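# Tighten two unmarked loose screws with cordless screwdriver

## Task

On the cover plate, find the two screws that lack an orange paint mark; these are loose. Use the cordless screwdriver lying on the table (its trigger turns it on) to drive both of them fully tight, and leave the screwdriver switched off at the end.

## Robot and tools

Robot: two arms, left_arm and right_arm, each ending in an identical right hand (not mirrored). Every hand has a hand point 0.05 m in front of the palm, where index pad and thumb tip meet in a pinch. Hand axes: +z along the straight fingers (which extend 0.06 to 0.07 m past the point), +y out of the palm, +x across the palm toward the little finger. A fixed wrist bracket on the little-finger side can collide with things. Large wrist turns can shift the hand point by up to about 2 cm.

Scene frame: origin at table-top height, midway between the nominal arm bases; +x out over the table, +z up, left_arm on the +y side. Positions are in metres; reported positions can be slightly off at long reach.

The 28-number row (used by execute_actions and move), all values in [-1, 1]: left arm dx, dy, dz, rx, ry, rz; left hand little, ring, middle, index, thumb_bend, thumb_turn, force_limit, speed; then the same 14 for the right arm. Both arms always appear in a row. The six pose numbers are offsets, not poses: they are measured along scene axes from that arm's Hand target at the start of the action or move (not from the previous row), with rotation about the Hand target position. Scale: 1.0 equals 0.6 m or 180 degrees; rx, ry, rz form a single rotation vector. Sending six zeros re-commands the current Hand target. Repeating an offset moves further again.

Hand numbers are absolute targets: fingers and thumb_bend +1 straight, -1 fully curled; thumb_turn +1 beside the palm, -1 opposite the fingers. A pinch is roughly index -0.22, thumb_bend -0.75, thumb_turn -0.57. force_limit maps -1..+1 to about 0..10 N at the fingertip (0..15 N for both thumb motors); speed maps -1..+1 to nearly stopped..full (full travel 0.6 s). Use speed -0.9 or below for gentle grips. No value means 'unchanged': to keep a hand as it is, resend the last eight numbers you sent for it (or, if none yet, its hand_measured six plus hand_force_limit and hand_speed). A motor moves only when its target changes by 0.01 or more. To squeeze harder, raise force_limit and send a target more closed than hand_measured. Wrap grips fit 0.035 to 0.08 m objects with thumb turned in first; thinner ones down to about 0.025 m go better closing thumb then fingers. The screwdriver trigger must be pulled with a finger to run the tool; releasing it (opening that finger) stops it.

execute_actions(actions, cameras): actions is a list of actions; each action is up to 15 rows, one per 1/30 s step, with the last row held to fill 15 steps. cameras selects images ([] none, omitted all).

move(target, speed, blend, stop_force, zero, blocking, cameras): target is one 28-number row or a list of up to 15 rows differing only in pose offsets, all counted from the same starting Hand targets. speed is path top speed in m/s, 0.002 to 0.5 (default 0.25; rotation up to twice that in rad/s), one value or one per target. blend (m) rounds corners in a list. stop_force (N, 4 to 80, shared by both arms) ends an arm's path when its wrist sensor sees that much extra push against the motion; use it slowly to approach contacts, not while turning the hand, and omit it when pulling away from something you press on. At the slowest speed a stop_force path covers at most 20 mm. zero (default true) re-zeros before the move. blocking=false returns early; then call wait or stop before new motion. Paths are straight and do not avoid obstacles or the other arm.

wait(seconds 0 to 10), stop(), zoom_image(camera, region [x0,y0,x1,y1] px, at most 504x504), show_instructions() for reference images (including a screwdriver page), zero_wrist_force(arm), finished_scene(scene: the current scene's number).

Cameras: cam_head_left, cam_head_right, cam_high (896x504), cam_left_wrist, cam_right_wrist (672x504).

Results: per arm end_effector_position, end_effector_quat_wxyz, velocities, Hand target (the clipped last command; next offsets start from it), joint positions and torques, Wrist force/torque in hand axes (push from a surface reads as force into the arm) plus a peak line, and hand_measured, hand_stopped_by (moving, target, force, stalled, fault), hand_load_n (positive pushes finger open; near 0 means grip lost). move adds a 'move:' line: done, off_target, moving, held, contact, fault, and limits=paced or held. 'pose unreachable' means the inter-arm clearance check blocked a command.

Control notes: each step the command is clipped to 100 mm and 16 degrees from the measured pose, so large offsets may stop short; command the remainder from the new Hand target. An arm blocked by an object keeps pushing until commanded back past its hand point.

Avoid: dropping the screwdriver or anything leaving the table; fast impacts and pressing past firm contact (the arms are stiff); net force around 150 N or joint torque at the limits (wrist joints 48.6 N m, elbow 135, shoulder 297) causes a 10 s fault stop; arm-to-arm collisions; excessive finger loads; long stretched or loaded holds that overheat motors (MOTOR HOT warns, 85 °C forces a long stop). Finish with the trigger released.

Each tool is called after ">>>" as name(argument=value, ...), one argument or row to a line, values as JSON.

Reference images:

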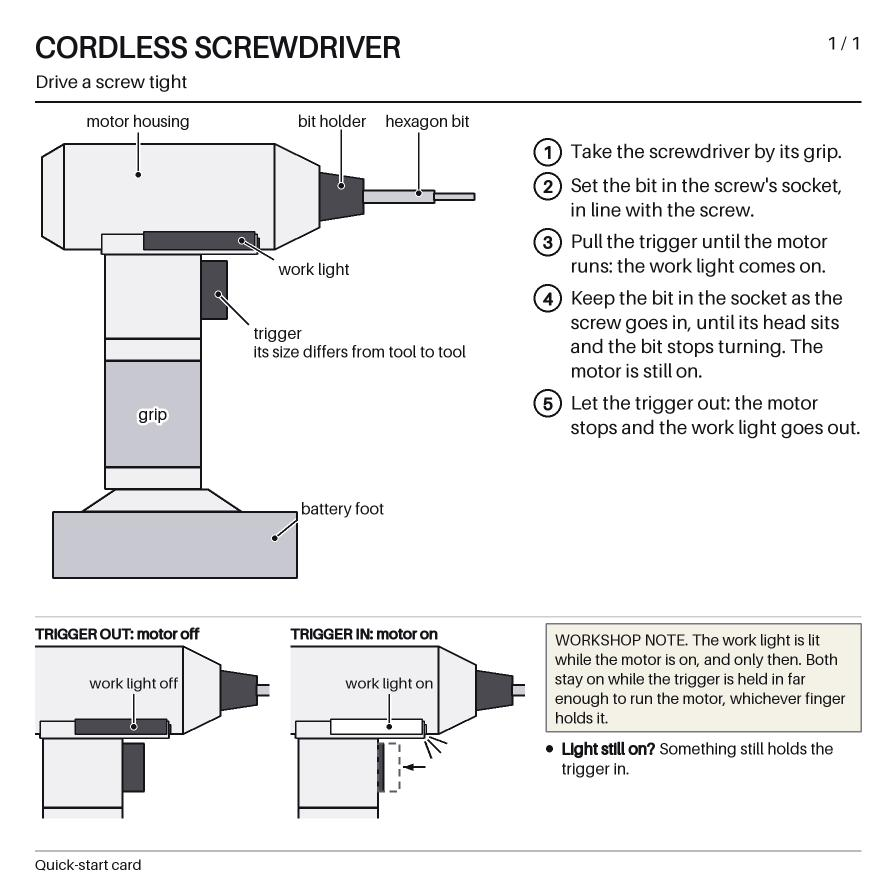

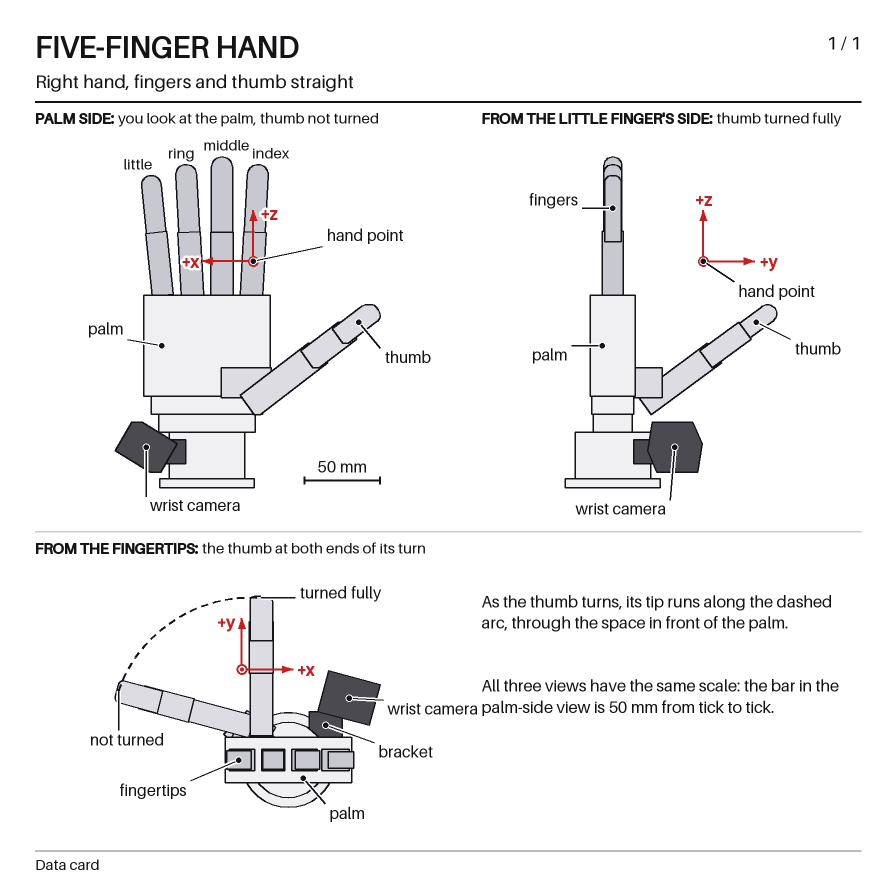

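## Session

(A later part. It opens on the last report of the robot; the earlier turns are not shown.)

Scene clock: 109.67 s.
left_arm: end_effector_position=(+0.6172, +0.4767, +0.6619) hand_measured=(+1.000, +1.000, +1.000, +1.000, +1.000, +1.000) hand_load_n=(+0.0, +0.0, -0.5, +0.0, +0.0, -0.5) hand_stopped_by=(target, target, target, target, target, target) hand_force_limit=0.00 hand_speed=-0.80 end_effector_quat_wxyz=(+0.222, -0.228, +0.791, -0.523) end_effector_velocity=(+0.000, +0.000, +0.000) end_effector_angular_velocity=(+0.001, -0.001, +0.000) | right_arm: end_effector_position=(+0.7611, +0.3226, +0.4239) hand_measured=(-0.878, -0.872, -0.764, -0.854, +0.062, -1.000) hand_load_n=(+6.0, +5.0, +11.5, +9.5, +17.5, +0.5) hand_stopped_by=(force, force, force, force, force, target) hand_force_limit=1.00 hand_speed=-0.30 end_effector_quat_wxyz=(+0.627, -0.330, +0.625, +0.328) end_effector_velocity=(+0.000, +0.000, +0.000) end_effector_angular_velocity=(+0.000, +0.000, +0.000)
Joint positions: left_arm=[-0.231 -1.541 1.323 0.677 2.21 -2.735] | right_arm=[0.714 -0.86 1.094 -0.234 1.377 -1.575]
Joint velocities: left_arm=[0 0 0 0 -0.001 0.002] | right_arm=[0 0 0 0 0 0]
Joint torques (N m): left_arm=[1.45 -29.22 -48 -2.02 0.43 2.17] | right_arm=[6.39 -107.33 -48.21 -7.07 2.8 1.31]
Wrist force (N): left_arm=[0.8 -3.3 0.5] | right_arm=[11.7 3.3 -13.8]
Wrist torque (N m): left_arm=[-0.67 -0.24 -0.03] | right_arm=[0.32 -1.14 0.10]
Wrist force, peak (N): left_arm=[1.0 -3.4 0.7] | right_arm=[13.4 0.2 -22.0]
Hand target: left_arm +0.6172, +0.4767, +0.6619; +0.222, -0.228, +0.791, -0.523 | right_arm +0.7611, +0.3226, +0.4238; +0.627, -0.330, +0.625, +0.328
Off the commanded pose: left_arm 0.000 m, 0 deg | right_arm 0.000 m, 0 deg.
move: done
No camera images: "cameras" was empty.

>>> move(
  target=[0,0,0,0,0,0,1,1,1,1,1,1,0,-0.8,0.0103,0.0131,0,0,0,0,-0.99,-0.99,-1,-1,-1,-1,1,-0.3],
  speed=0.002,
  stop_force=6,
  cameras=["cam_left_wrist","cam_high"],
)

>>> zoom_image(
  camera="cam_high",
  region=[400, 125, 500, 225],
)

>>> zoom_image(
  camera="cam_left_wrist",
  region=[365, 205, 425, 265],
)

Scene clock: 111.03 s.
left_arm: end_effector_position=(+0.6172, +0.4767, +0.6619) hand_measured=(+1.000, +1.000, +1.000, +1.000, +1.000, +1.000) hand_load_n=(+0.0, +0.0, +0.0, +0.0, +0.0, +0.0) hand_stopped_by=(target, target, target, target, target, target) hand_force_limit=0.00 hand_speed=-0.80 end_effector_quat_wxyz=(+0.222, -0.228, +0.791, -0.523) end_effector_velocity=(+0.000, +0.000, +0.000) end_effector_angular_velocity=(+0.000, +0.001, -0.001) | right_arm: end_effector_position=(+0.7613, +0.3228, +0.4238) hand_measured=(-0.878, -0.872, -0.764, -0.854, +0.062, -1.000) hand_load_n=(+5.0, +4.5, +11.5, +10.0, +17.0, +0.0) hand_stopped_by=(force, force, force, force, force, target) hand_force_limit=1.00 hand_speed=-0.30 end_effector_quat_wxyz=(+0.627, -0.330, +0.625, +0.328) end_effector_velocity=(+0.000, +0.000, -0.001) end_effector_angular_velocity=(-0.001, +0.001, +0.000)
Joint positions: left_arm=[-0.231 -1.541 1.323 0.677 2.21 -2.735] | right_arm=[0.714 -0.86 1.093 -0.234 1.377 -1.575]
Joint velocities: left_arm=[0 0 0 0.001 0.001 0] | right_arm=[0 0.001 0 0 0 0]
Joint torques (N m): left_arm=[-3.75 -28.59 -48.91 -1.91 -0.08 2.42] | right_arm=[-3.54 -125.69 -47.45 -6.53 2.64 1.39]
Wrist force (N): left_arm=[0.8 -3.2 1.0] | right_arm=[11.8 6.8 -6.7]
Wrist torque (N m): left_arm=[-0.70 -0.24 -0.03] | right_arm=[-0.37 -0.84 -0.12]
Wrist force, peak (N): left_arm=[0.8 -3.3 1.0] | right_arm=[13.7 6.2 -19.9]
Hand target: left_arm +0.6172, +0.4767, +0.6619; +0.222, -0.228, +0.791, -0.523 | right_arm +0.7613, +0.3228, +0.4238; +0.627, -0.330, +0.625, +0.328
Off the commanded pose: left_arm 0.000 m, 0 deg | right_arm 0.010 m, 0 deg.
move: contact (right_arm)
Images, in order (width x height): cam_high 896x504, cam_left_wrist 672x504.

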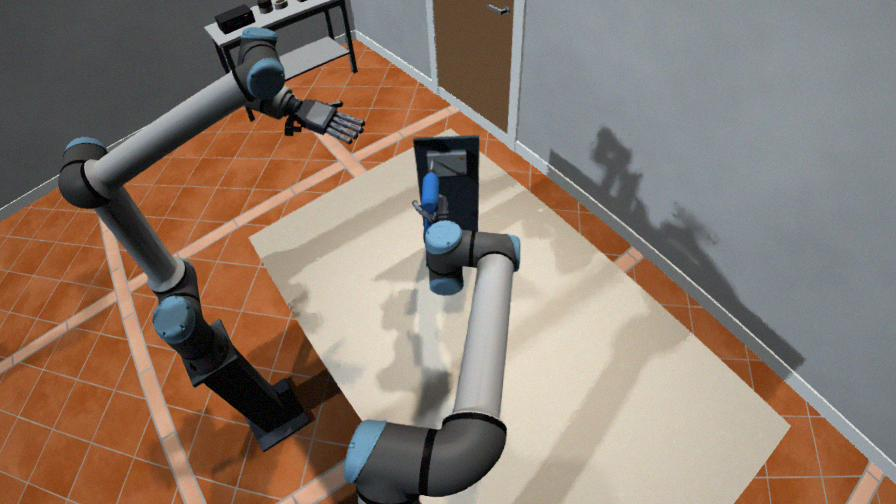

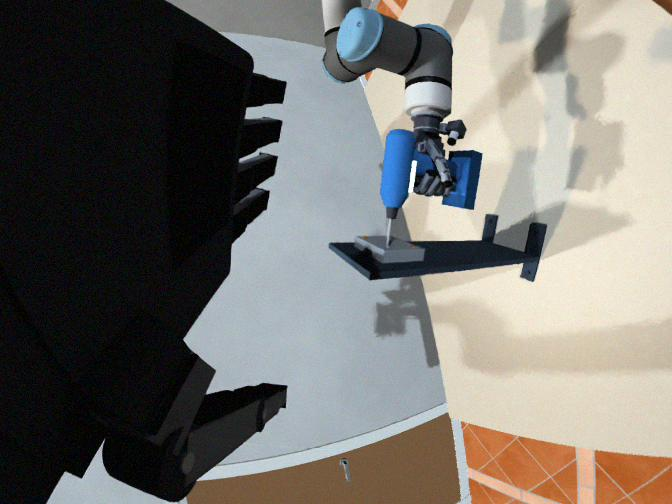

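Scaled by 5.040.

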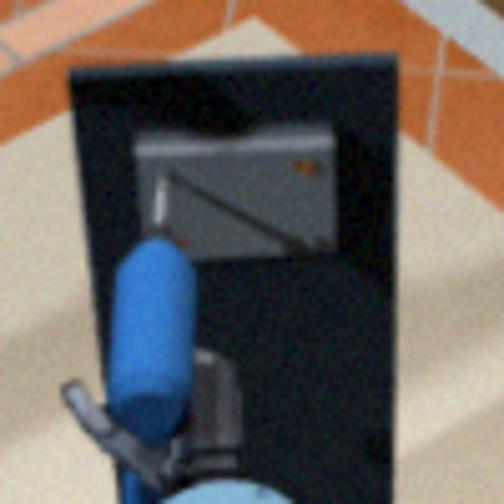

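Scaled by 8.400 from the camera's 672x504 image, which has a finer 960x720 frame.

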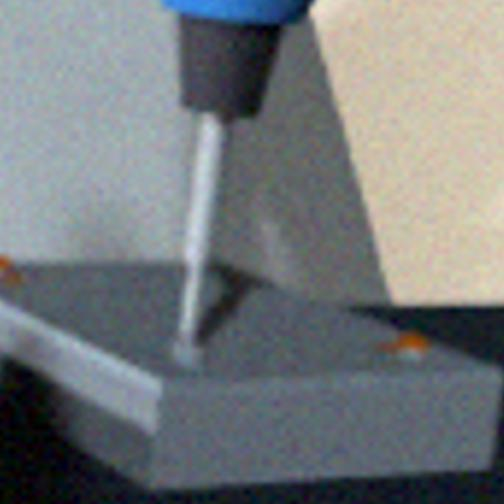

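>>> move(
  target=[0,0,0,0,0,0,1,1,1,1,1,1,0,-0.8,0.0103,0.0131,0,0,0,0,-0.99,-0.99,-1,-1,-1,-1,1,-0.3],
  speed=0.002,
  stop_force=6,
  cameras=[],
)

>>> wait(
  seconds=1,
  cameras=[],
)

>>> move(
  target=[0,0,0,0,0,0,1,1,1,1,1,1,0,-0.8,0.0103,0.0131,0,0,0,0,-0.99,-0.99,-1,-1,-1,-1,1,-0.3],
  speed=0.002,
  stop_force=6,
  cameras=[],
)

>>> wait(
  seconds=1,
  cameras=[],
)

Scene clock: 112.10 s.
left_arm: end_effector_position=(+0.6172, +0.4767, +0.6619) hand_measured=(+1.000, +1.000, +1.000, +1.000, +1.000, +1.000) hand_load_n=(+0.0, +0.0, +0.0, +0.0, +0.0, +0.0) hand_stopped_by=(target, target, target, target, target, target) hand_force_limit=0.00 hand_speed=-0.80 end_effector_quat_wxyz=(+0.222, -0.228, +0.791, -0.523) end_effector_velocity=(+0.000, +0.000, +0.000) end_effector_angular_velocity=(+0.000, -0.001, +0.000) | right_arm: end_effector_position=(+0.7614, +0.3229, +0.4238) hand_measured=(-0.878, -0.872, -0.764, -0.854, +0.062, -1.000) hand_load_n=(+5.0, +4.0, +11.0, +10.0, +17.0, +0.0) hand_stopped_by=(force, force, force, force, force, target) hand_force_limit=1.00 hand_speed=-0.30 end_effector_quat_wxyz=(+0.627, -0.330, +0.625, +0.328) end_effector_velocity=(+0.000, +0.000, +0.001) end_effector_angular_velocity=(+0.000, +0.000, +0.000)
Joint positions: left_arm=[-0.231 -1.541 1.323 0.677 2.21 -2.735] | right_arm=[0.714 -0.859 1.093 -0.234 1.377 -1.575]
Joint velocities: left_arm=[0 0 0 -0.001 0.001 0.001] | right_arm=[0 -0.001 0 0 0 0]
Joint torques (N m): left_arm=[-3.86 -27.52 -49.4 -2.17 0.3 2.64] | right_arm=[-2.69 -127.19 -52.28 -7.38 2.9 1.35]
Wrist force (N): left_arm=[0.6 -3.0 0.9] | right_arm=[14.8 8.3 -14.2]
Wrist torque (N m): left_arm=[-0.65 -0.22 -0.03] | right_arm=[-0.04 -0.92 -0.03]
Wrist force, peak (N): left_arm=[0.9 -3.3 0.9] | right_arm=[15.8 8.0 -18.5]
Hand target: left_arm +0.6172, +0.4767, +0.6619; +0.222, -0.228, +0.791, -0.523 | right_arm +0.7614, +0.3229, +0.4238; +0.627, -0.330, +0.625, +0.328
Off the commanded pose: left_arm 0.000 m, 0 deg | right_arm 0.010 m, 0 deg.
move: contact (right_arm)
No camera images: "cameras" was empty.

Scene clock: 113.10 s.
left_arm: end_effector_position=(+0.6172, +0.4767, +0.6619) hand_measured=(+1.000, +1.000, +1.000, +1.000, +1.000, +1.000) hand_load_n=(+0.0, +0.0, +0.0, +0.0, +0.0, -0.5) hand_stopped_by=(target, target, target, target, target, target) hand_force_limit=0.00 hand_speed=-0.80 end_effector_quat_wxyz=(+0.222, -0.228, +0.791, -0.523) end_effector_velocity=(+0.000, +0.001, +0.000) end_effector_angular_velocity=(+0.001, -0.001, +0.001) | right_arm: end_effector_position=(+0.7614, +0.3229, +0.4238) hand_measured=(-0.878, -0.872, -0.764, -0.854, +0.062, -1.000) hand_load_n=(+5.0, +4.5, +11.0, +10.0, +17.0, +0.0) hand_stopped_by=(force, force, force, force, force, target) hand_force_limit=1.00 hand_speed=-0.30 end_effector_quat_wxyz=(+0.627, -0.330, +0.625, +0.328) end_effector_velocity=(+0.000, +0.000, +0.000) end_effector_angular_velocity=(+0.000, +0.000, +0.000)
Joint positions: left_arm=[-0.231 -1.541 1.323 0.677 2.21 -2.735] | right_arm=[0.714 -0.859 1.093 -0.234 1.377 -1.575]
Joint velocities: left_arm=[0.001 0 0 0 0 0.001] | right_arm=[0 0 0 0 0 0]
Joint torques (N m): left_arm=[-2.35 -28.51 -50.25 -1.76 0.45 2.31] | right_arm=[-3.15 -125.11 -53.21 -6.05 2.52 1.38]
Wrist force (N): left_arm=[0.3 -2.9 0.6] | right_arm=[14.5 8.1 -13.2]
Wrist torque (N m): left_arm=[-0.62 -0.16 -0.05] | right_arm=[-0.10 -0.84 -0.05]
Wrist force, peak (N): left_arm=[1.0 -3.3 0.6] | right_arm=[15.5 7.6 -15.5]
Hand target: left_arm +0.6172, +0.4767, +0.6619; +0.222, -0.228, +0.791, -0.523 | right_arm +0.7614, +0.3229, +0.4238; +0.627, -0.330, +0.625, +0.328
Off the commanded pose: left_arm 0.000 m, 0 deg | right_arm 0.010 m, 0 deg.
wait: 1.00 s; at rest by 0.17 s
No camera images: "cameras" was empty.

Scene clock: 114.37 s.
left_arm: end_effector_position=(+0.6172, +0.4767, +0.6619) hand_measured=(+1.000, +1.000, +1.000, +1.000, +1.000, +1.000) hand_load_n=(+0.0, +0.0, +0.0, +0.0, +0.0, -0.5) hand_stopped_by=(target, target, target, target, target, target) hand_force_limit=0.00 hand_speed=-0.80 end_effector_quat_wxyz=(+0.222, -0.228, +0.791, -0.523) end_effector_velocity=(+0.000, +0.000, +0.001) end_effector_angular_velocity=(-0.001, -0.001, -0.001) | right_arm: end_effector_position=(+0.7618, +0.3234, +0.4238) hand_measured=(-0.878, -0.872, -0.764, -0.854, +0.062, -1.000) hand_load_n=(+4.5, +4.0, +11.0, +10.5, +17.0, -0.5) hand_stopped_by=(force, force, force, force, force, target) hand_force_limit=1.00 hand_speed=-0.30 end_effector_quat_wxyz=(+0.627, -0.330, +0.625, +0.328) end_effector_velocity=(+0.000, +0.000, +0.000) end_effector_angular_velocity=(+0.001, -0.001, +0.000)
Joint positions: left_arm=[-0.231 -1.541 1.323 0.677 2.21 -2.735] | right_arm=[0.714 -0.858 1.091 -0.233 1.377 -1.575]
Joint velocities: left_arm=[0 -0.001 0 -0.001 0.001 0] | right_arm=[0 0 0 -0.001 0 0]
Joint torques (N m): left_arm=[-5.18 -25.04 -49.48 -1.86 0.14 2.01] | right_arm=[-2.1 -126.91 -51.57 -8.5 2.81 1.33]
Wrist force (N): left_arm=[0.4 -3.0 0.8] | right_arm=[14.8 7.5 -20.7]
Wrist torque (N m): left_arm=[-0.65 -0.19 -0.05] | right_arm=[0.23 -1.08 -0.89]
Wrist force, peak (N): left_arm=[1.0 -3.4 0.7] | right_arm=[15.9 7.3 -24.1]
Hand target: left_arm +0.6172, +0.4767, +0.6619; +0.222, -0.228, +0.791, -0.523 | right_arm +0.7618, +0.3233, +0.4238; +0.627, -0.330, +0.625, +0.328
Off the commanded pose: left_arm 0.000 m, 0 deg | right_arm 0.009 m, 0 deg.
move: contact (right_arm)
No camera images: "cameras" was empty.

Scene clock: 115.37 s.
left_arm: end_effector_position=(+0.6172, +0.4767, +0.6619) hand_measured=(+1.000, +1.000, +1.000, +1.000, +1.000, +1.000) hand_load_n=(+0.0, +0.0, +0.0, +0.0, +0.0, +0.0) hand_stopped_by=(target, target, target, target, target, target) hand_force_limit=0.00 hand_speed=-0.80 end_effector_quat_wxyz=(+0.222, -0.228, +0.791, -0.523) end_effector_velocity=(+0.000, +0.000, -0.001) end_effector_angular_velocity=(-0.001, +0.002, -0.001) | right_arm: end_effector_position=(+0.7618, +0.3234, +0.4238) hand_measured=(-0.878, -0.872, -0.764, -0.854, +0.062, -1.000) hand_load_n=(+5.0, +4.0, +11.0, +10.5, +17.0, -0.5) hand_stopped_by=(force, force, force, force, force, target) hand_force_limit=1.00 hand_speed=-0.30 end_effector_quat_wxyz=(+0.627, -0.330, +0.625, +0.328) end_effector_velocity=(+0.000, +0.000, -0.001) end_effector_angular_velocity=(+0.000, +0.000, +0.000)
Joint positions: left_arm=[-0.231 -1.541 1.323 0.677 2.21 -2.735] | right_arm=[0.714 -0.858 1.091 -0.233 1.377 -1.575]
Joint velocities: left_arm=[0 0.001 0 0 0.001 -0.001] | right_arm=[0 0.001 0 0 0 0]
Joint torques (N m): left_arm=[-3.45 -29.56 -49.17 -1.93 0.52 2.52] | right_arm=[-8.46 -127.57 -53.3 -7.96 2.01 1.36]
Wrist force (N): left_arm=[0.7 -2.9 0.7] | right_arm=[14.7 7.1 -20.2]
Wrist torque (N m): left_arm=[-0.63 -0.24 -0.03] | right_arm=[0.15 -1.10 -0.90]
Wrist force, peak (N): left_arm=[0.9 -3.4 1.0] | right_arm=[15.1 7.1 -20.6]
Hand target: left_arm +0.6172, +0.4767, +0.6619; +0.222, -0.228, +0.791, -0.523 | right_arm +0.7618, +0.3233, +0.4238; +0.627, -0.330, +0.625, +0.328
Off the commanded pose: left_arm 0.000 m, 0 deg | right_arm 0.009 m, 0 deg.
wait: 1.00 s; at rest by 0.17 s
No camera images: "cameras" was empty.

>>> move(
  target=[0,0,0,0,0,0,1,1,1,1,1,1,0,-0.8,-0.001,-0.0013,0,0,0,0,-0.99,-0.99,-1,-0.2,-1,-1,1,-0.3],
  speed=0.005,
  cameras=[],
)

>>> move(
  target=[0,0,0,0,0,0,1,1,1,1,1,1,0,-0.8,-0.00515,-0.00655,0,0,0,0,-0.99,-0.99,-1,-0.2,-1,-1,1,-0.3],
  speed=0.01,
  cameras=[],
)

>>> move(
  target=[0,0,0,0,0,0,1,1,1,1,1,1,0,-0.8,-0.0206,-0.0262,0,0,0,0,-0.99,-0.99,-1,-0.2,-1,-1,1,-0.3],
  speed=0.06,
  cameras=["cam_left_wrist","cam_high"],
)

>>> zoom_image(
  camera="cam_left_wrist",
  region=[340, 190, 440, 290],
)

>>> zoom_image(
  camera="cam_left_wrist",
  region=[365, 205, 425, 265],
)

>>> zoom_image(
  camera="cam_high",
  region=[420, 140, 480, 200],
)

Scene clock: 116.57 s.
left_arm: end_effector_position=(+0.6172, +0.4767, +0.6619) hand_measured=(+1.000, +1.000, +1.000, +1.000, +1.000, +1.000) hand_load_n=(+0.0, +0.0, +0.0, +0.0, +0.0, -0.5) hand_stopped_by=(target, target, target, target, target, target) hand_force_limit=0.00 hand_speed=-0.80 end_effector_quat_wxyz=(+0.222, -0.228, +0.791, -0.523) end_effector_velocity=(+0.000, +0.000, +0.000) end_effector_angular_velocity=(-0.002, +0.001, +0.000) | right_arm: end_effector_position=(+0.7612, +0.3226, +0.4239) hand_measured=(-0.878, -0.872, -0.764, -0.200, +0.062, -1.000) hand_load_n=(+5.0, +5.0, +12.0, +0.0, +16.5, +1.5) hand_stopped_by=(force, force, force, target, force, target) hand_force_limit=1.00 hand_speed=-0.30 end_effector_quat_wxyz=(+0.627, -0.330, +0.625, +0.328) end_effector_velocity=(+0.000, +0.000, -0.002) end_effector_angular_velocity=(-0.002, +0.001, +0.000)
Joint positions: left_arm=[-0.231 -1.541 1.323 0.677 2.21 -2.735] | right_arm=[0.714 -0.86 1.094 -0.235 1.377 -1.575]
Joint velocities: left_arm=[0 0 0 -0.001 0 -0.002] | right_arm=[0 0.001 0 0.001 0 -0.001]
Joint torques (N m): left_arm=[-3.3 -27.07 -48.8 -1.29 0.91 2.87] | right_arm=[-15.92 -116.49 -44.2 -4.2 -0.7 1.39]
Wrist force (N): left_arm=[0.7 -3.2 0.6] | right_arm=[7.9 1.1 -0.6]
Wrist torque (N m): left_arm=[-0.66 -0.22 -0.03] | right_arm=[-0.26 -0.95 -0.01]
Wrist force, peak (N): left_arm=[0.8 -3.2 1.1] | right_arm=[14.5 7.4 -20.6]
Hand target: left_arm +0.6172, +0.4767, +0.6619; +0.222, -0.228, +0.791, -0.523 | right_arm +0.7612, +0.3226, +0.4238; +0.627, -0.330, +0.625, +0.328
Off the commanded pose: left_arm 0.000 m, 0 deg | right_arm 0.000 m, 0 deg.
move: done
No camera images: "cameras" was empty.

Scene clock: 117.33 s.
left_arm: end_effector_position=(+0.6172, +0.4767, +0.6619) hand_measured=(+1.000, +1.000, +1.000, +1.000, +1.000, +1.000) hand_load_n=(+0.0, +0.0, +0.0, -0.5, +0.0, -0.5) hand_stopped_by=(target, target, target, target, target, target) hand_force_limit=0.00 hand_speed=-0.80 end_effector_quat_wxyz=(+0.222, -0.228, +0.791, -0.523) end_effector_velocity=(+0.000, +0.000, +0.000) end_effector_angular_velocity=(+0.001, -0.001, +0.000) | right_arm: end_effector_position=(+0.7581, +0.3186, +0.4238) hand_measured=(-0.878, -0.872, -0.764, -0.200, +0.062, -1.000) hand_load_n=(+4.5, +5.0, +12.5, +0.0, +16.0, +2.0) hand_stopped_by=(force, force, force, target, force, target) hand_force_limit=1.00 hand_speed=-0.30 end_effector_quat_wxyz=(+0.627, -0.330, +0.625, +0.328) end_effector_velocity=(+0.000, +0.000, +0.001) end_effector_angular_velocity=(+0.001, +0.000, +0.000)
Joint positions: left_arm=[-0.231 -1.541 1.323 0.677 2.21 -2.735] | right_arm=[0.713 -0.869 1.109 -0.241 1.376 -1.575]
Joint velocities: left_arm=[0 0 0 0 -0.001 0.001] | right_arm=[0 0 -0.001 0 0 0]
Joint torques (N m): left_arm=[-3.5 -27.55 -50.2 -1.8 0.75 2.74] | right_arm=[-12.76 -110.04 -56.43 -4.49 -1.22 1.28]
Wrist force (N): left_arm=[1.0 -3.0 0.4] | right_arm=[12.0 -0.7 -1.2]
Wrist torque (N m): left_arm=[-0.62 -0.26 -0.01] | right_arm=[-0.22 -0.61 0.18]
Wrist force, peak (N): left_arm=[0.8 -3.2 0.7] | right_arm=[12.6 -0.7 -1.3]
Hand target: left_arm +0.6172, +0.4767, +0.6619; +0.222, -0.228, +0.791, -0.523 | right_arm +0.7581, +0.3186, +0.4238; +0.627, -0.330, +0.625, +0.328
Off the commanded pose: left_arm 0.000 m, 0 deg | right_arm 0.000 m, 0 deg.
move: done
No camera images: "cameras" was empty.

Scene clock: 118.10 s.
left_arm: end_effector_position=(+0.6172, +0.4767, +0.6619) hand_measured=(+1.000, +1.000, +1.000, +1.000, +1.000, +1.000) hand_load_n=(+0.0, +0.0, +0.0, +0.0, +0.0, -0.5) hand_stopped_by=(target, target, target, target, target, target) hand_force_limit=0.00 hand_speed=-0.80 end_effector_quat_wxyz=(+0.222, -0.228, +0.791, -0.523) end_effector_velocity=(+0.000, +0.000, +0.000) end_effector_angular_velocity=(-0.002, +0.001, +0.000) | right_arm: end_effector_position=(+0.7458, +0.3028, +0.4239) hand_measured=(-0.878, -0.872, -0.764, -0.200, +0.062, -1.000) hand_load_n=(+4.5, +5.0, +12.5, +0.0, +16.5, +2.0) hand_stopped_by=(force, force, force, target, force, target) hand_force_limit=1.00 hand_speed=-0.30 end_effector_quat_wxyz=(+0.627, -0.330, +0.625, +0.328) end_effector_velocity=(+0.001, +0.001, +0.000) end_effector_angular_velocity=(-0.001, +0.002, +0.000)
Joint positions: left_arm=[-0.231 -1.541 1.323 0.677 2.21 -2.735] | right_arm=[0.71 -0.905 1.169 -0.266 1.373 -1.575]
Joint velocities: left_arm=[0 0 0 -0.001 0 -0.002] | right_arm=[0 0.002 -0.004 0.004 0 0]
Joint torques (N m): left_arm=[-3 -30.67 -48.5 -1.86 0.02 2.06] | right_arm=[-6.27 -105.79 -56.38 -2.1 -0.09 1.38]
Wrist force (N): left_arm=[0.5 -2.9 0.7] | right_arm=[12.3 0.1 -0.8]
Wrist torque (N m): left_arm=[-0.63 -0.19 -0.04] | right_arm=[-0.12 -0.68 0.24]
Wrist force, peak (N): left_arm=[0.8 -3.1 1.1] | right_arm=[12.5 -0.4 -1.0]
Hand target: left_arm +0.6172, +0.4767, +0.6619; +0.222, -0.228, +0.791, -0.523 | right_arm +0.7457, +0.3029, +0.4238; +0.627, -0.330, +0.625, +0.328
Off the commanded pose: left_arm 0.000 m, 0 deg | right_arm 0.000 m, 0 deg.
move: done
Images, in order (width x height): cam_high 896x504, cam_left_wrist 672x504.

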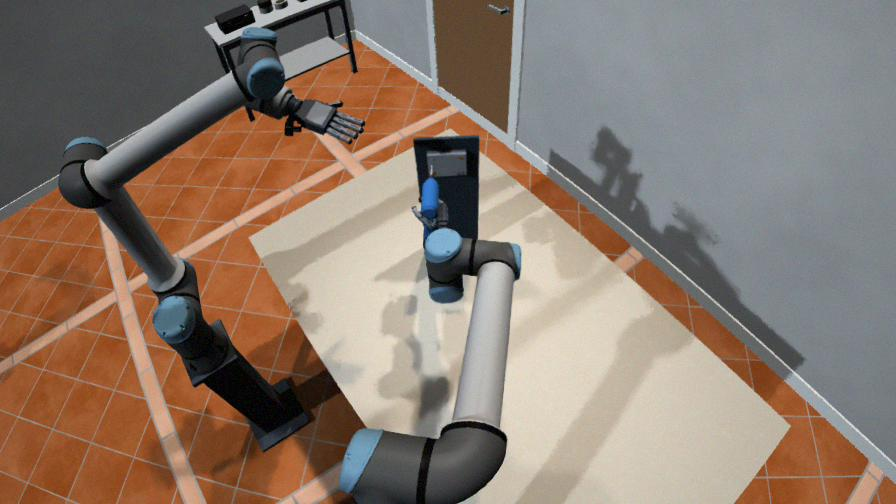

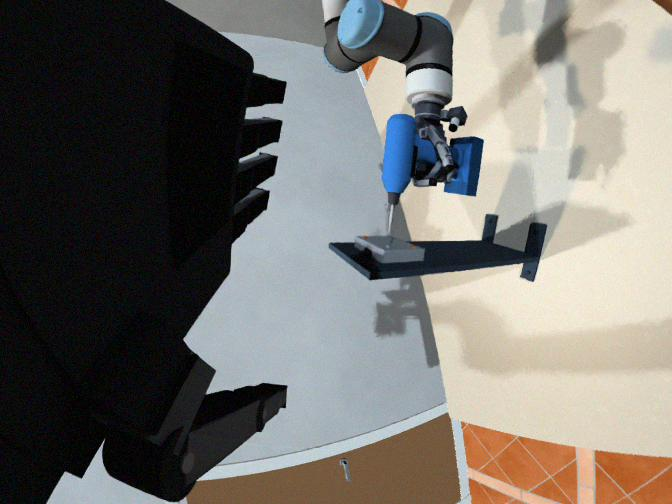

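Scaled by 5.040 from the camera's 672x504 image, which has a finer 960x720 frame.

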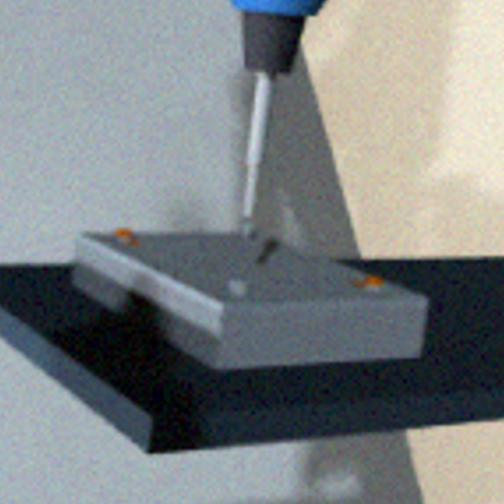

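Scaled by 8.400 from the camera's 672x504 image, which has a finer 960x720 frame.

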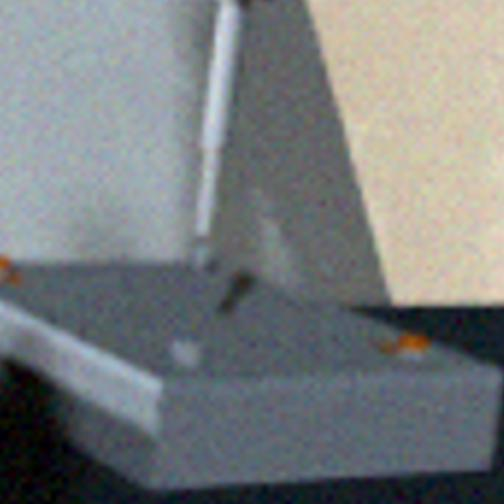

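Scaled by 8.400.

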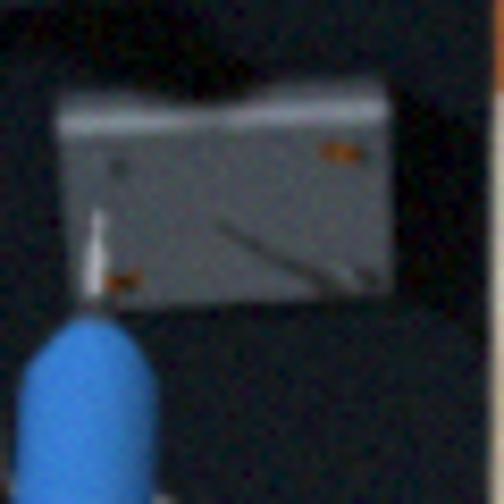

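>>> move(
  target=[0,0,0,0,0,0,1,1,1,1,1,1,0,-0.8,0.1179,-0.0927,-0.1,0,0,0,-0.99,-0.99,-1,-0.2,-1,-1,1,-0.3],
  speed=0.1,
  cameras=["cam_left_wrist","cam_high","cam_head_left"],
)

>>> zoom_image(
  camera="cam_left_wrist",
  region=[340, 190, 440, 290],
)

>>> zoom_image(
  camera="cam_high",
  region=[420, 140, 480, 200],
)

>>> zoom_image(
  camera="cam_head_left",
  region=[290, 65, 370, 145],
)

Scene clock: 119.73 s.
left_arm: end_effector_position=(+0.6172, +0.4767, +0.6619) hand_measured=(+1.000, +1.000, +1.000, +1.000, +1.000, +1.000) hand_load_n=(+0.0, +0.0, +0.0, +0.0, +0.0, +0.0) hand_stopped_by=(target, target, target, target, target, target) hand_force_limit=0.00 hand_speed=-0.80 end_effector_quat_wxyz=(+0.222, -0.228, +0.791, -0.523) end_effector_velocity=(+0.000, +0.000, +0.000) end_effector_angular_velocity=(+0.000, +0.001, +0.000) | right_arm: end_effector_position=(+0.8166, +0.2473, +0.3637) hand_measured=(-0.878, -0.872, -0.764, -0.200, +0.062, -1.000) hand_load_n=(+4.5, +5.0, +12.5, +0.0, +16.0, +2.0) hand_stopped_by=(force, force, force, target, force, target) hand_force_limit=1.00 hand_speed=-0.30 end_effector_quat_wxyz=(+0.627, -0.330, +0.625, +0.328) end_effector_velocity=(-0.002, +0.001, +0.003) end_effector_angular_velocity=(+0.000, +0.000, +0.000)
Joint positions: left_arm=[-0.231 -1.541 1.323 0.677 2.21 -2.735] | right_arm=[0.615 -0.873 1.226 -0.354 1.278 -1.575]
Joint velocities: left_arm=[0 0 0 0 0 -0.001] | right_arm=[0.002 -0.002 -0.001 0.003 0.002 0]
Joint torques (N m): left_arm=[-2.83 -30.97 -47.55 -1.83 0.21 3.03] | right_arm=[12.75 -128.54 -54.82 -2.61 2.36 2.12]
Wrist force (N): left_arm=[0.8 -2.9 0.6] | right_arm=[12.1 -0.1 -0.8]
Wrist torque (N m): left_arm=[-0.62 -0.24 -0.02] | right_arm=[-0.18 -0.64 0.22]
Wrist force, peak (N): left_arm=[0.9 -3.2 0.9] | right_arm=[13.7 -2.8 -1.0]
Hand target: left_arm +0.6172, +0.4767, +0.6619; +0.222, -0.228, +0.791, -0.523 | right_arm +0.8165, +0.2474, +0.3638; +0.627, -0.330, +0.625, +0.328
Off the commanded pose: left_arm 0.000 m, 0 deg | right_arm 0.000 m, 0 deg.
move: done
Images, in order (width x height): cam_head_left 896x504, cam_high 896x504, cam_left_wrist 672x504.

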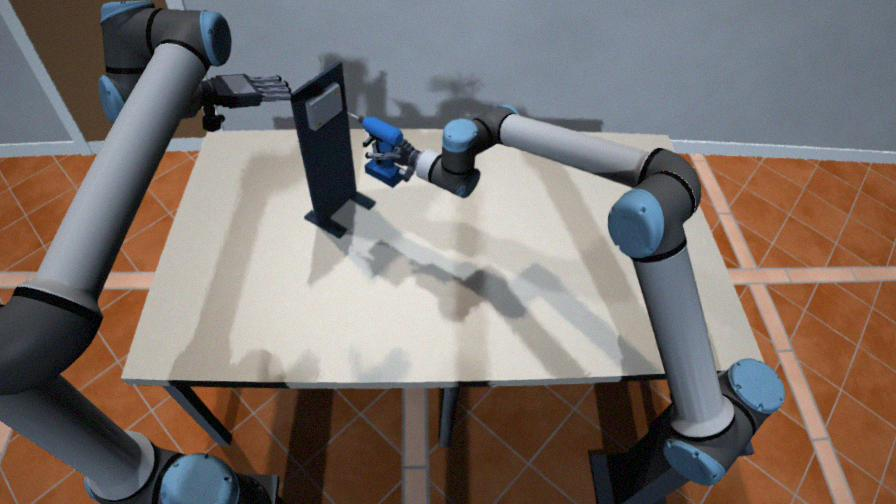

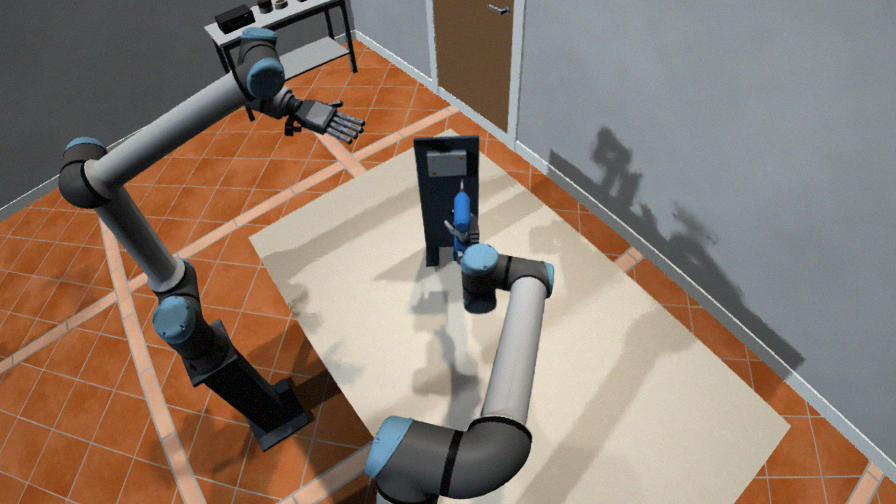

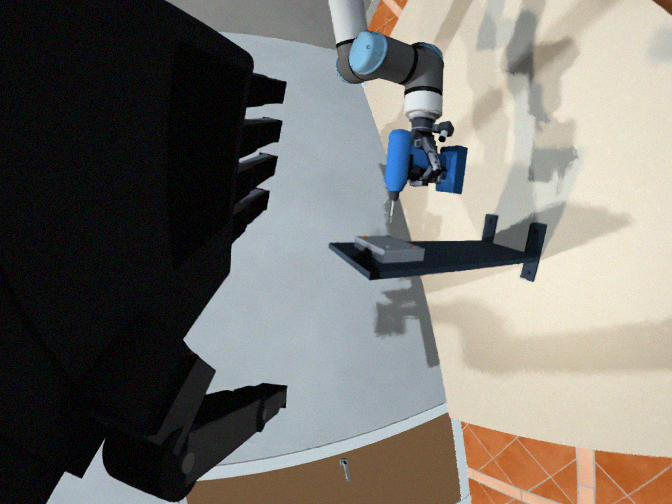

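Scaled by 5.040 from the camera's 672x504 image, which has a finer 960x720 frame.

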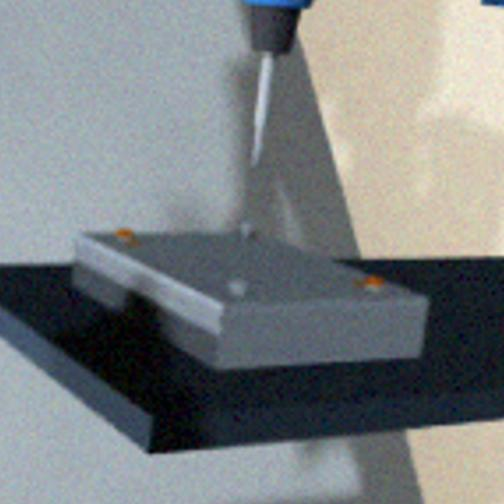

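Scaled by 8.400.

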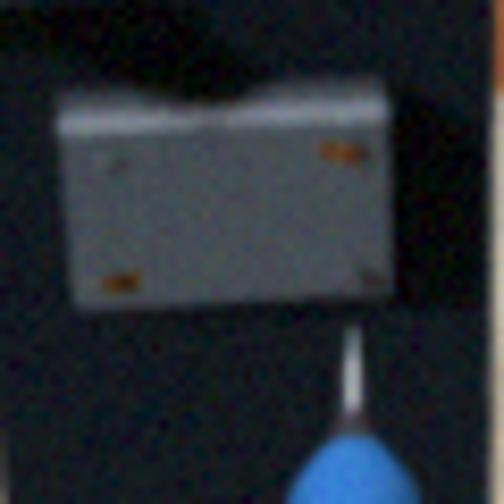

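Scaled by 6.300.

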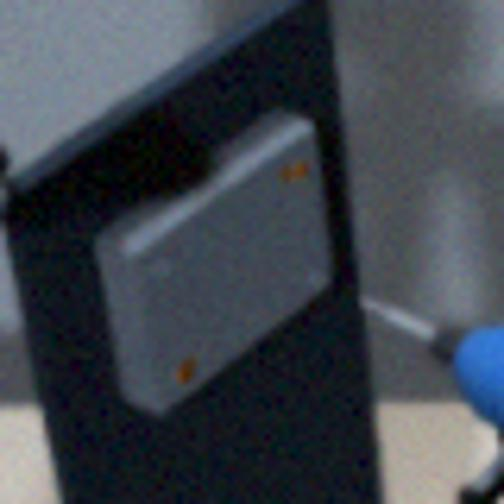

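>>> zoom_image(
  camera="cam_left_wrist",
  region=[360, 200, 420, 260],
)

>>> zoom_image(
  camera="cam_high",
  region=[425, 150, 475, 200],
)

>>> zoom_image(
  camera="cam_head_left",
  region=[310, 80, 370, 140],
)

Scaled by 8.400 from the camera's 672x504 image, which has a finer 960x720 frame.

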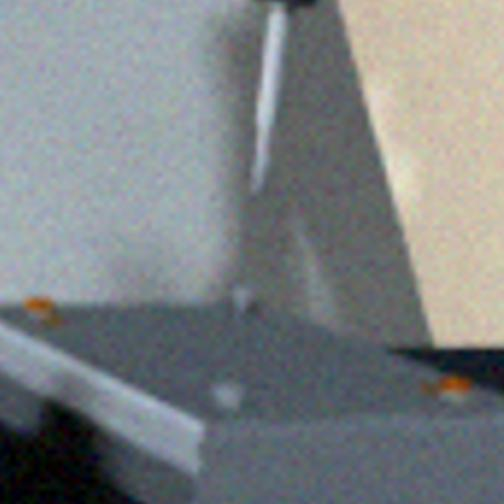

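Scaled by 10.080.

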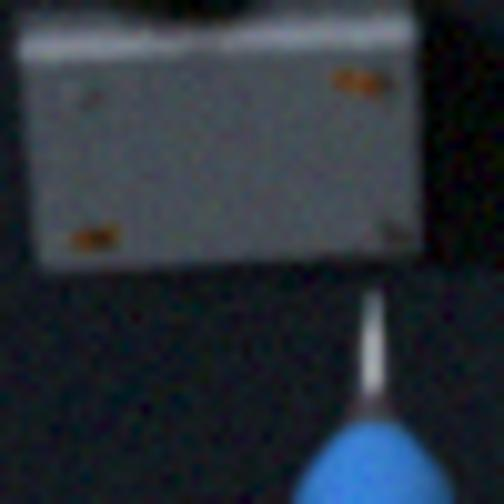

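Scaled by 8.400.

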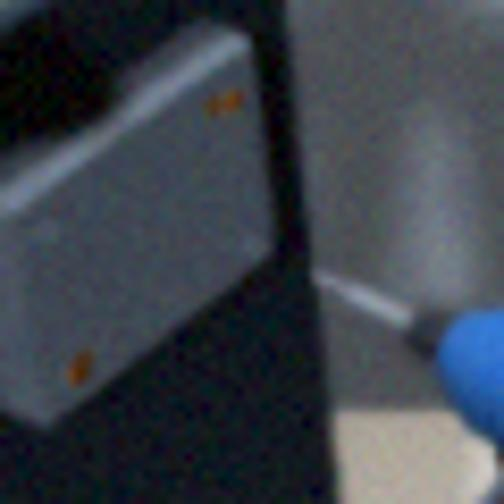

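>>> move(
  target=[0,0,0,0,0,0,1,1,1,1,1,1,0,-0.8,0.0205,0.0263,0,0,0,0,-0.99,-0.99,-1,-0.2,-1,-1,1,-0.3],
  speed=0.03,
  stop_force=5,
  cameras=["cam_left_wrist","cam_high","cam_head_left"],
)

>>> zoom_image(
  camera="cam_left_wrist",
  region=[360, 200, 420, 260],
)

>>> zoom_image(
  camera="cam_high",
  region=[425, 150, 475, 200],
)

>>> zoom_image(
  camera="cam_head_left",
  region=[310, 80, 370, 140],
)

Scene clock: 123.03 s.
left_arm: end_effector_position=(+0.6172, +0.4767, +0.6619) hand_measured=(+1.000, +1.000, +1.000, +1.000, +1.000, +1.000) hand_load_n=(+0.0, +0.0, +0.0, +0.0, +0.0, -0.5) hand_stopped_by=(target, target, target, target, target, target) hand_force_limit=0.00 hand_speed=-0.80 end_effector_quat_wxyz=(+0.222, -0.228, +0.791, -0.523) end_effector_velocity=(+0.000, -0.001, +0.000) end_effector_angular_velocity=(+0.000, -0.001, -0.002) | right_arm: end_effector_position=(+0.8288, +0.2632, +0.3639) hand_measured=(-0.878, -0.872, -0.764, -0.200, +0.062, -1.000) hand_load_n=(+4.5, +5.0, +12.5, +0.0, +16.5, +2.0) hand_stopped_by=(force, force, force, target, force, target) hand_force_limit=1.00 hand_speed=-0.30 end_effector_quat_wxyz=(+0.627, -0.330, +0.625, +0.328) end_effector_velocity=(+0.000, +0.000, +0.000) end_effector_angular_velocity=(+0.001, -0.001, +0.000)
Joint positions: left_arm=[-0.231 -1.541 1.323 0.677 2.21 -2.735] | right_arm=[0.62 -0.839 1.167 -0.329 1.283 -1.575]
Joint velocities: left_arm=[-0.002 0 0 0 0 0] | right_arm=[0 0 0 -0.001 0 0]
Joint torques (N m): left_arm=[-4.22 -26.59 -49.08 -2.09 0.86 2.09] | right_arm=[-14.24 -128.75 -44.56 -6.03 -0.53 -0.22]
Wrist force (N): left_arm=[0.8 -3.2 0.9] | right_arm=[12.0 -0.5 -0.8]
Wrist torque (N m): left_arm=[-0.67 -0.24 -0.03] | right_arm=[-0.22 -0.63 0.21]
Wrist force, peak (N): left_arm=[0.8 -3.4 0.9] | right_arm=[12.7 -0.4 -1.3]
Hand target: left_arm +0.6172, +0.4767, +0.6619; +0.222, -0.228, +0.791, -0.523 | right_arm +0.8288, +0.2632, +0.3639; +0.627, -0.330, +0.625, +0.328
Off the commanded pose: left_arm 0.000 m, 0 deg | right_arm 0.000 m, 0 deg.
move: done
Images, in order (width x height): cam_head_left 896x504, cam_high 896x504, cam_left_wrist 672x504.

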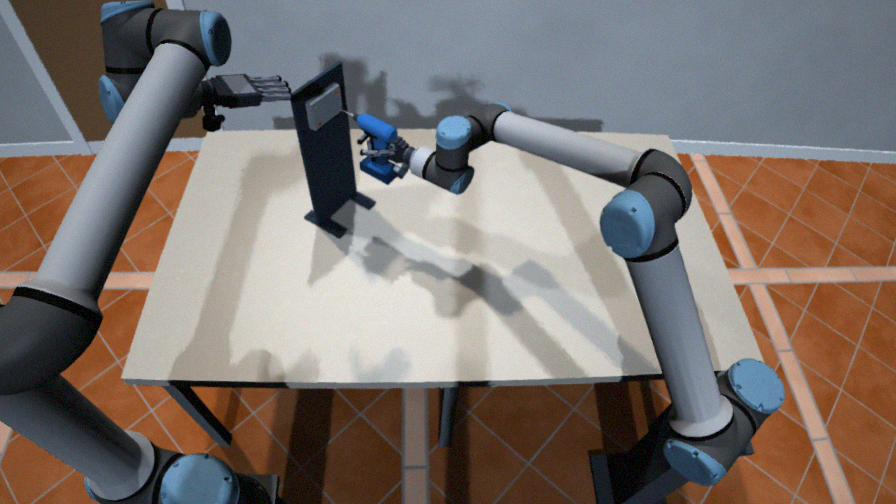

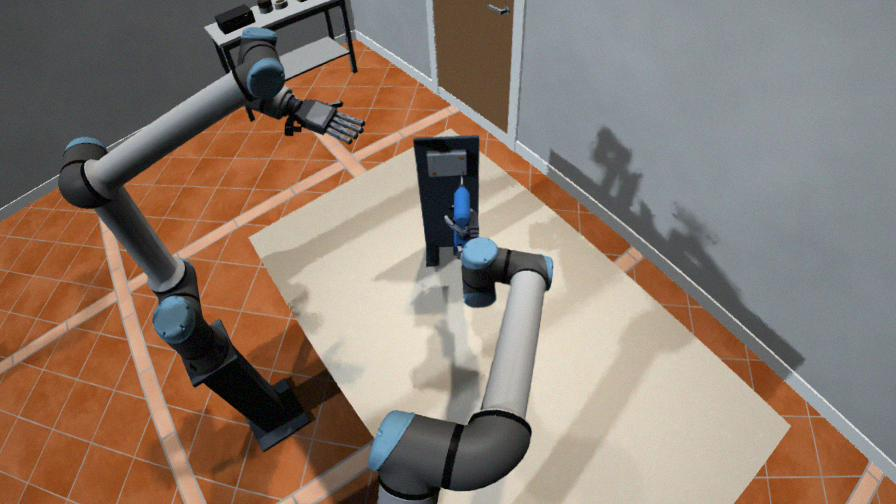

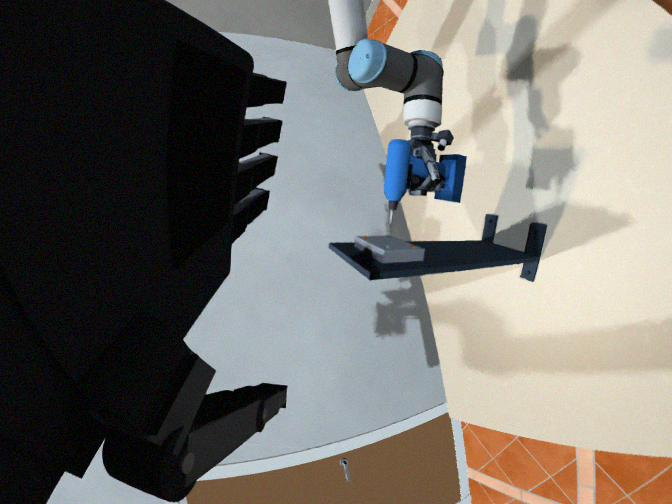

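Scaled by 8.400 from the camera's 672x504 image, which has a finer 960x720 frame.

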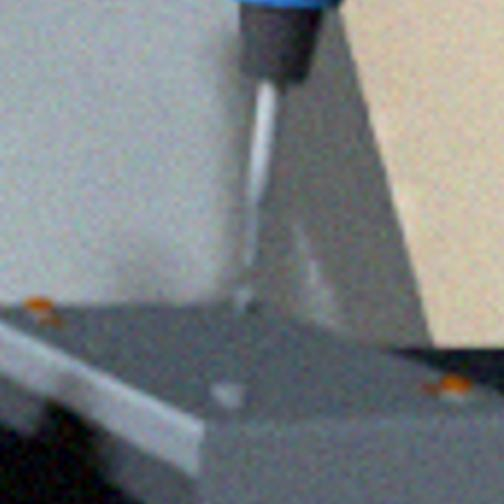

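Scaled by 10.080.

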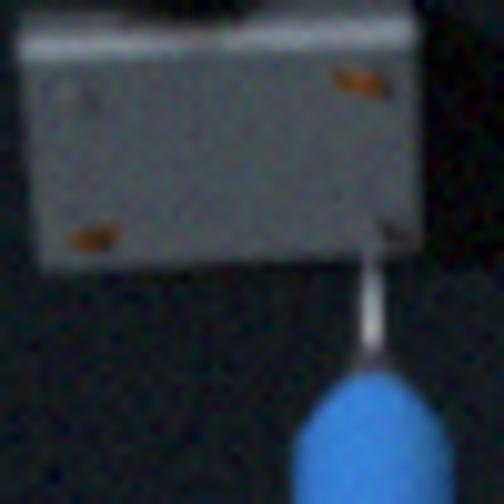

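Scaled by 8.400.

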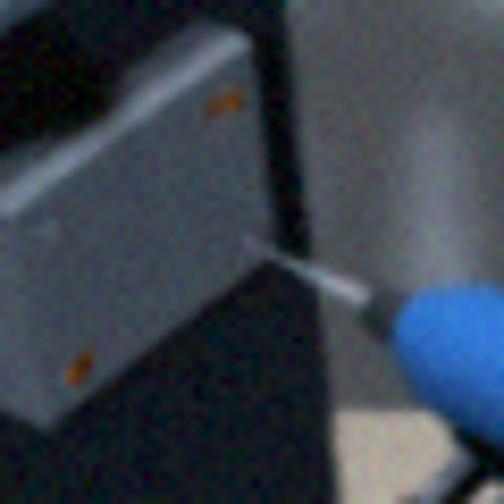

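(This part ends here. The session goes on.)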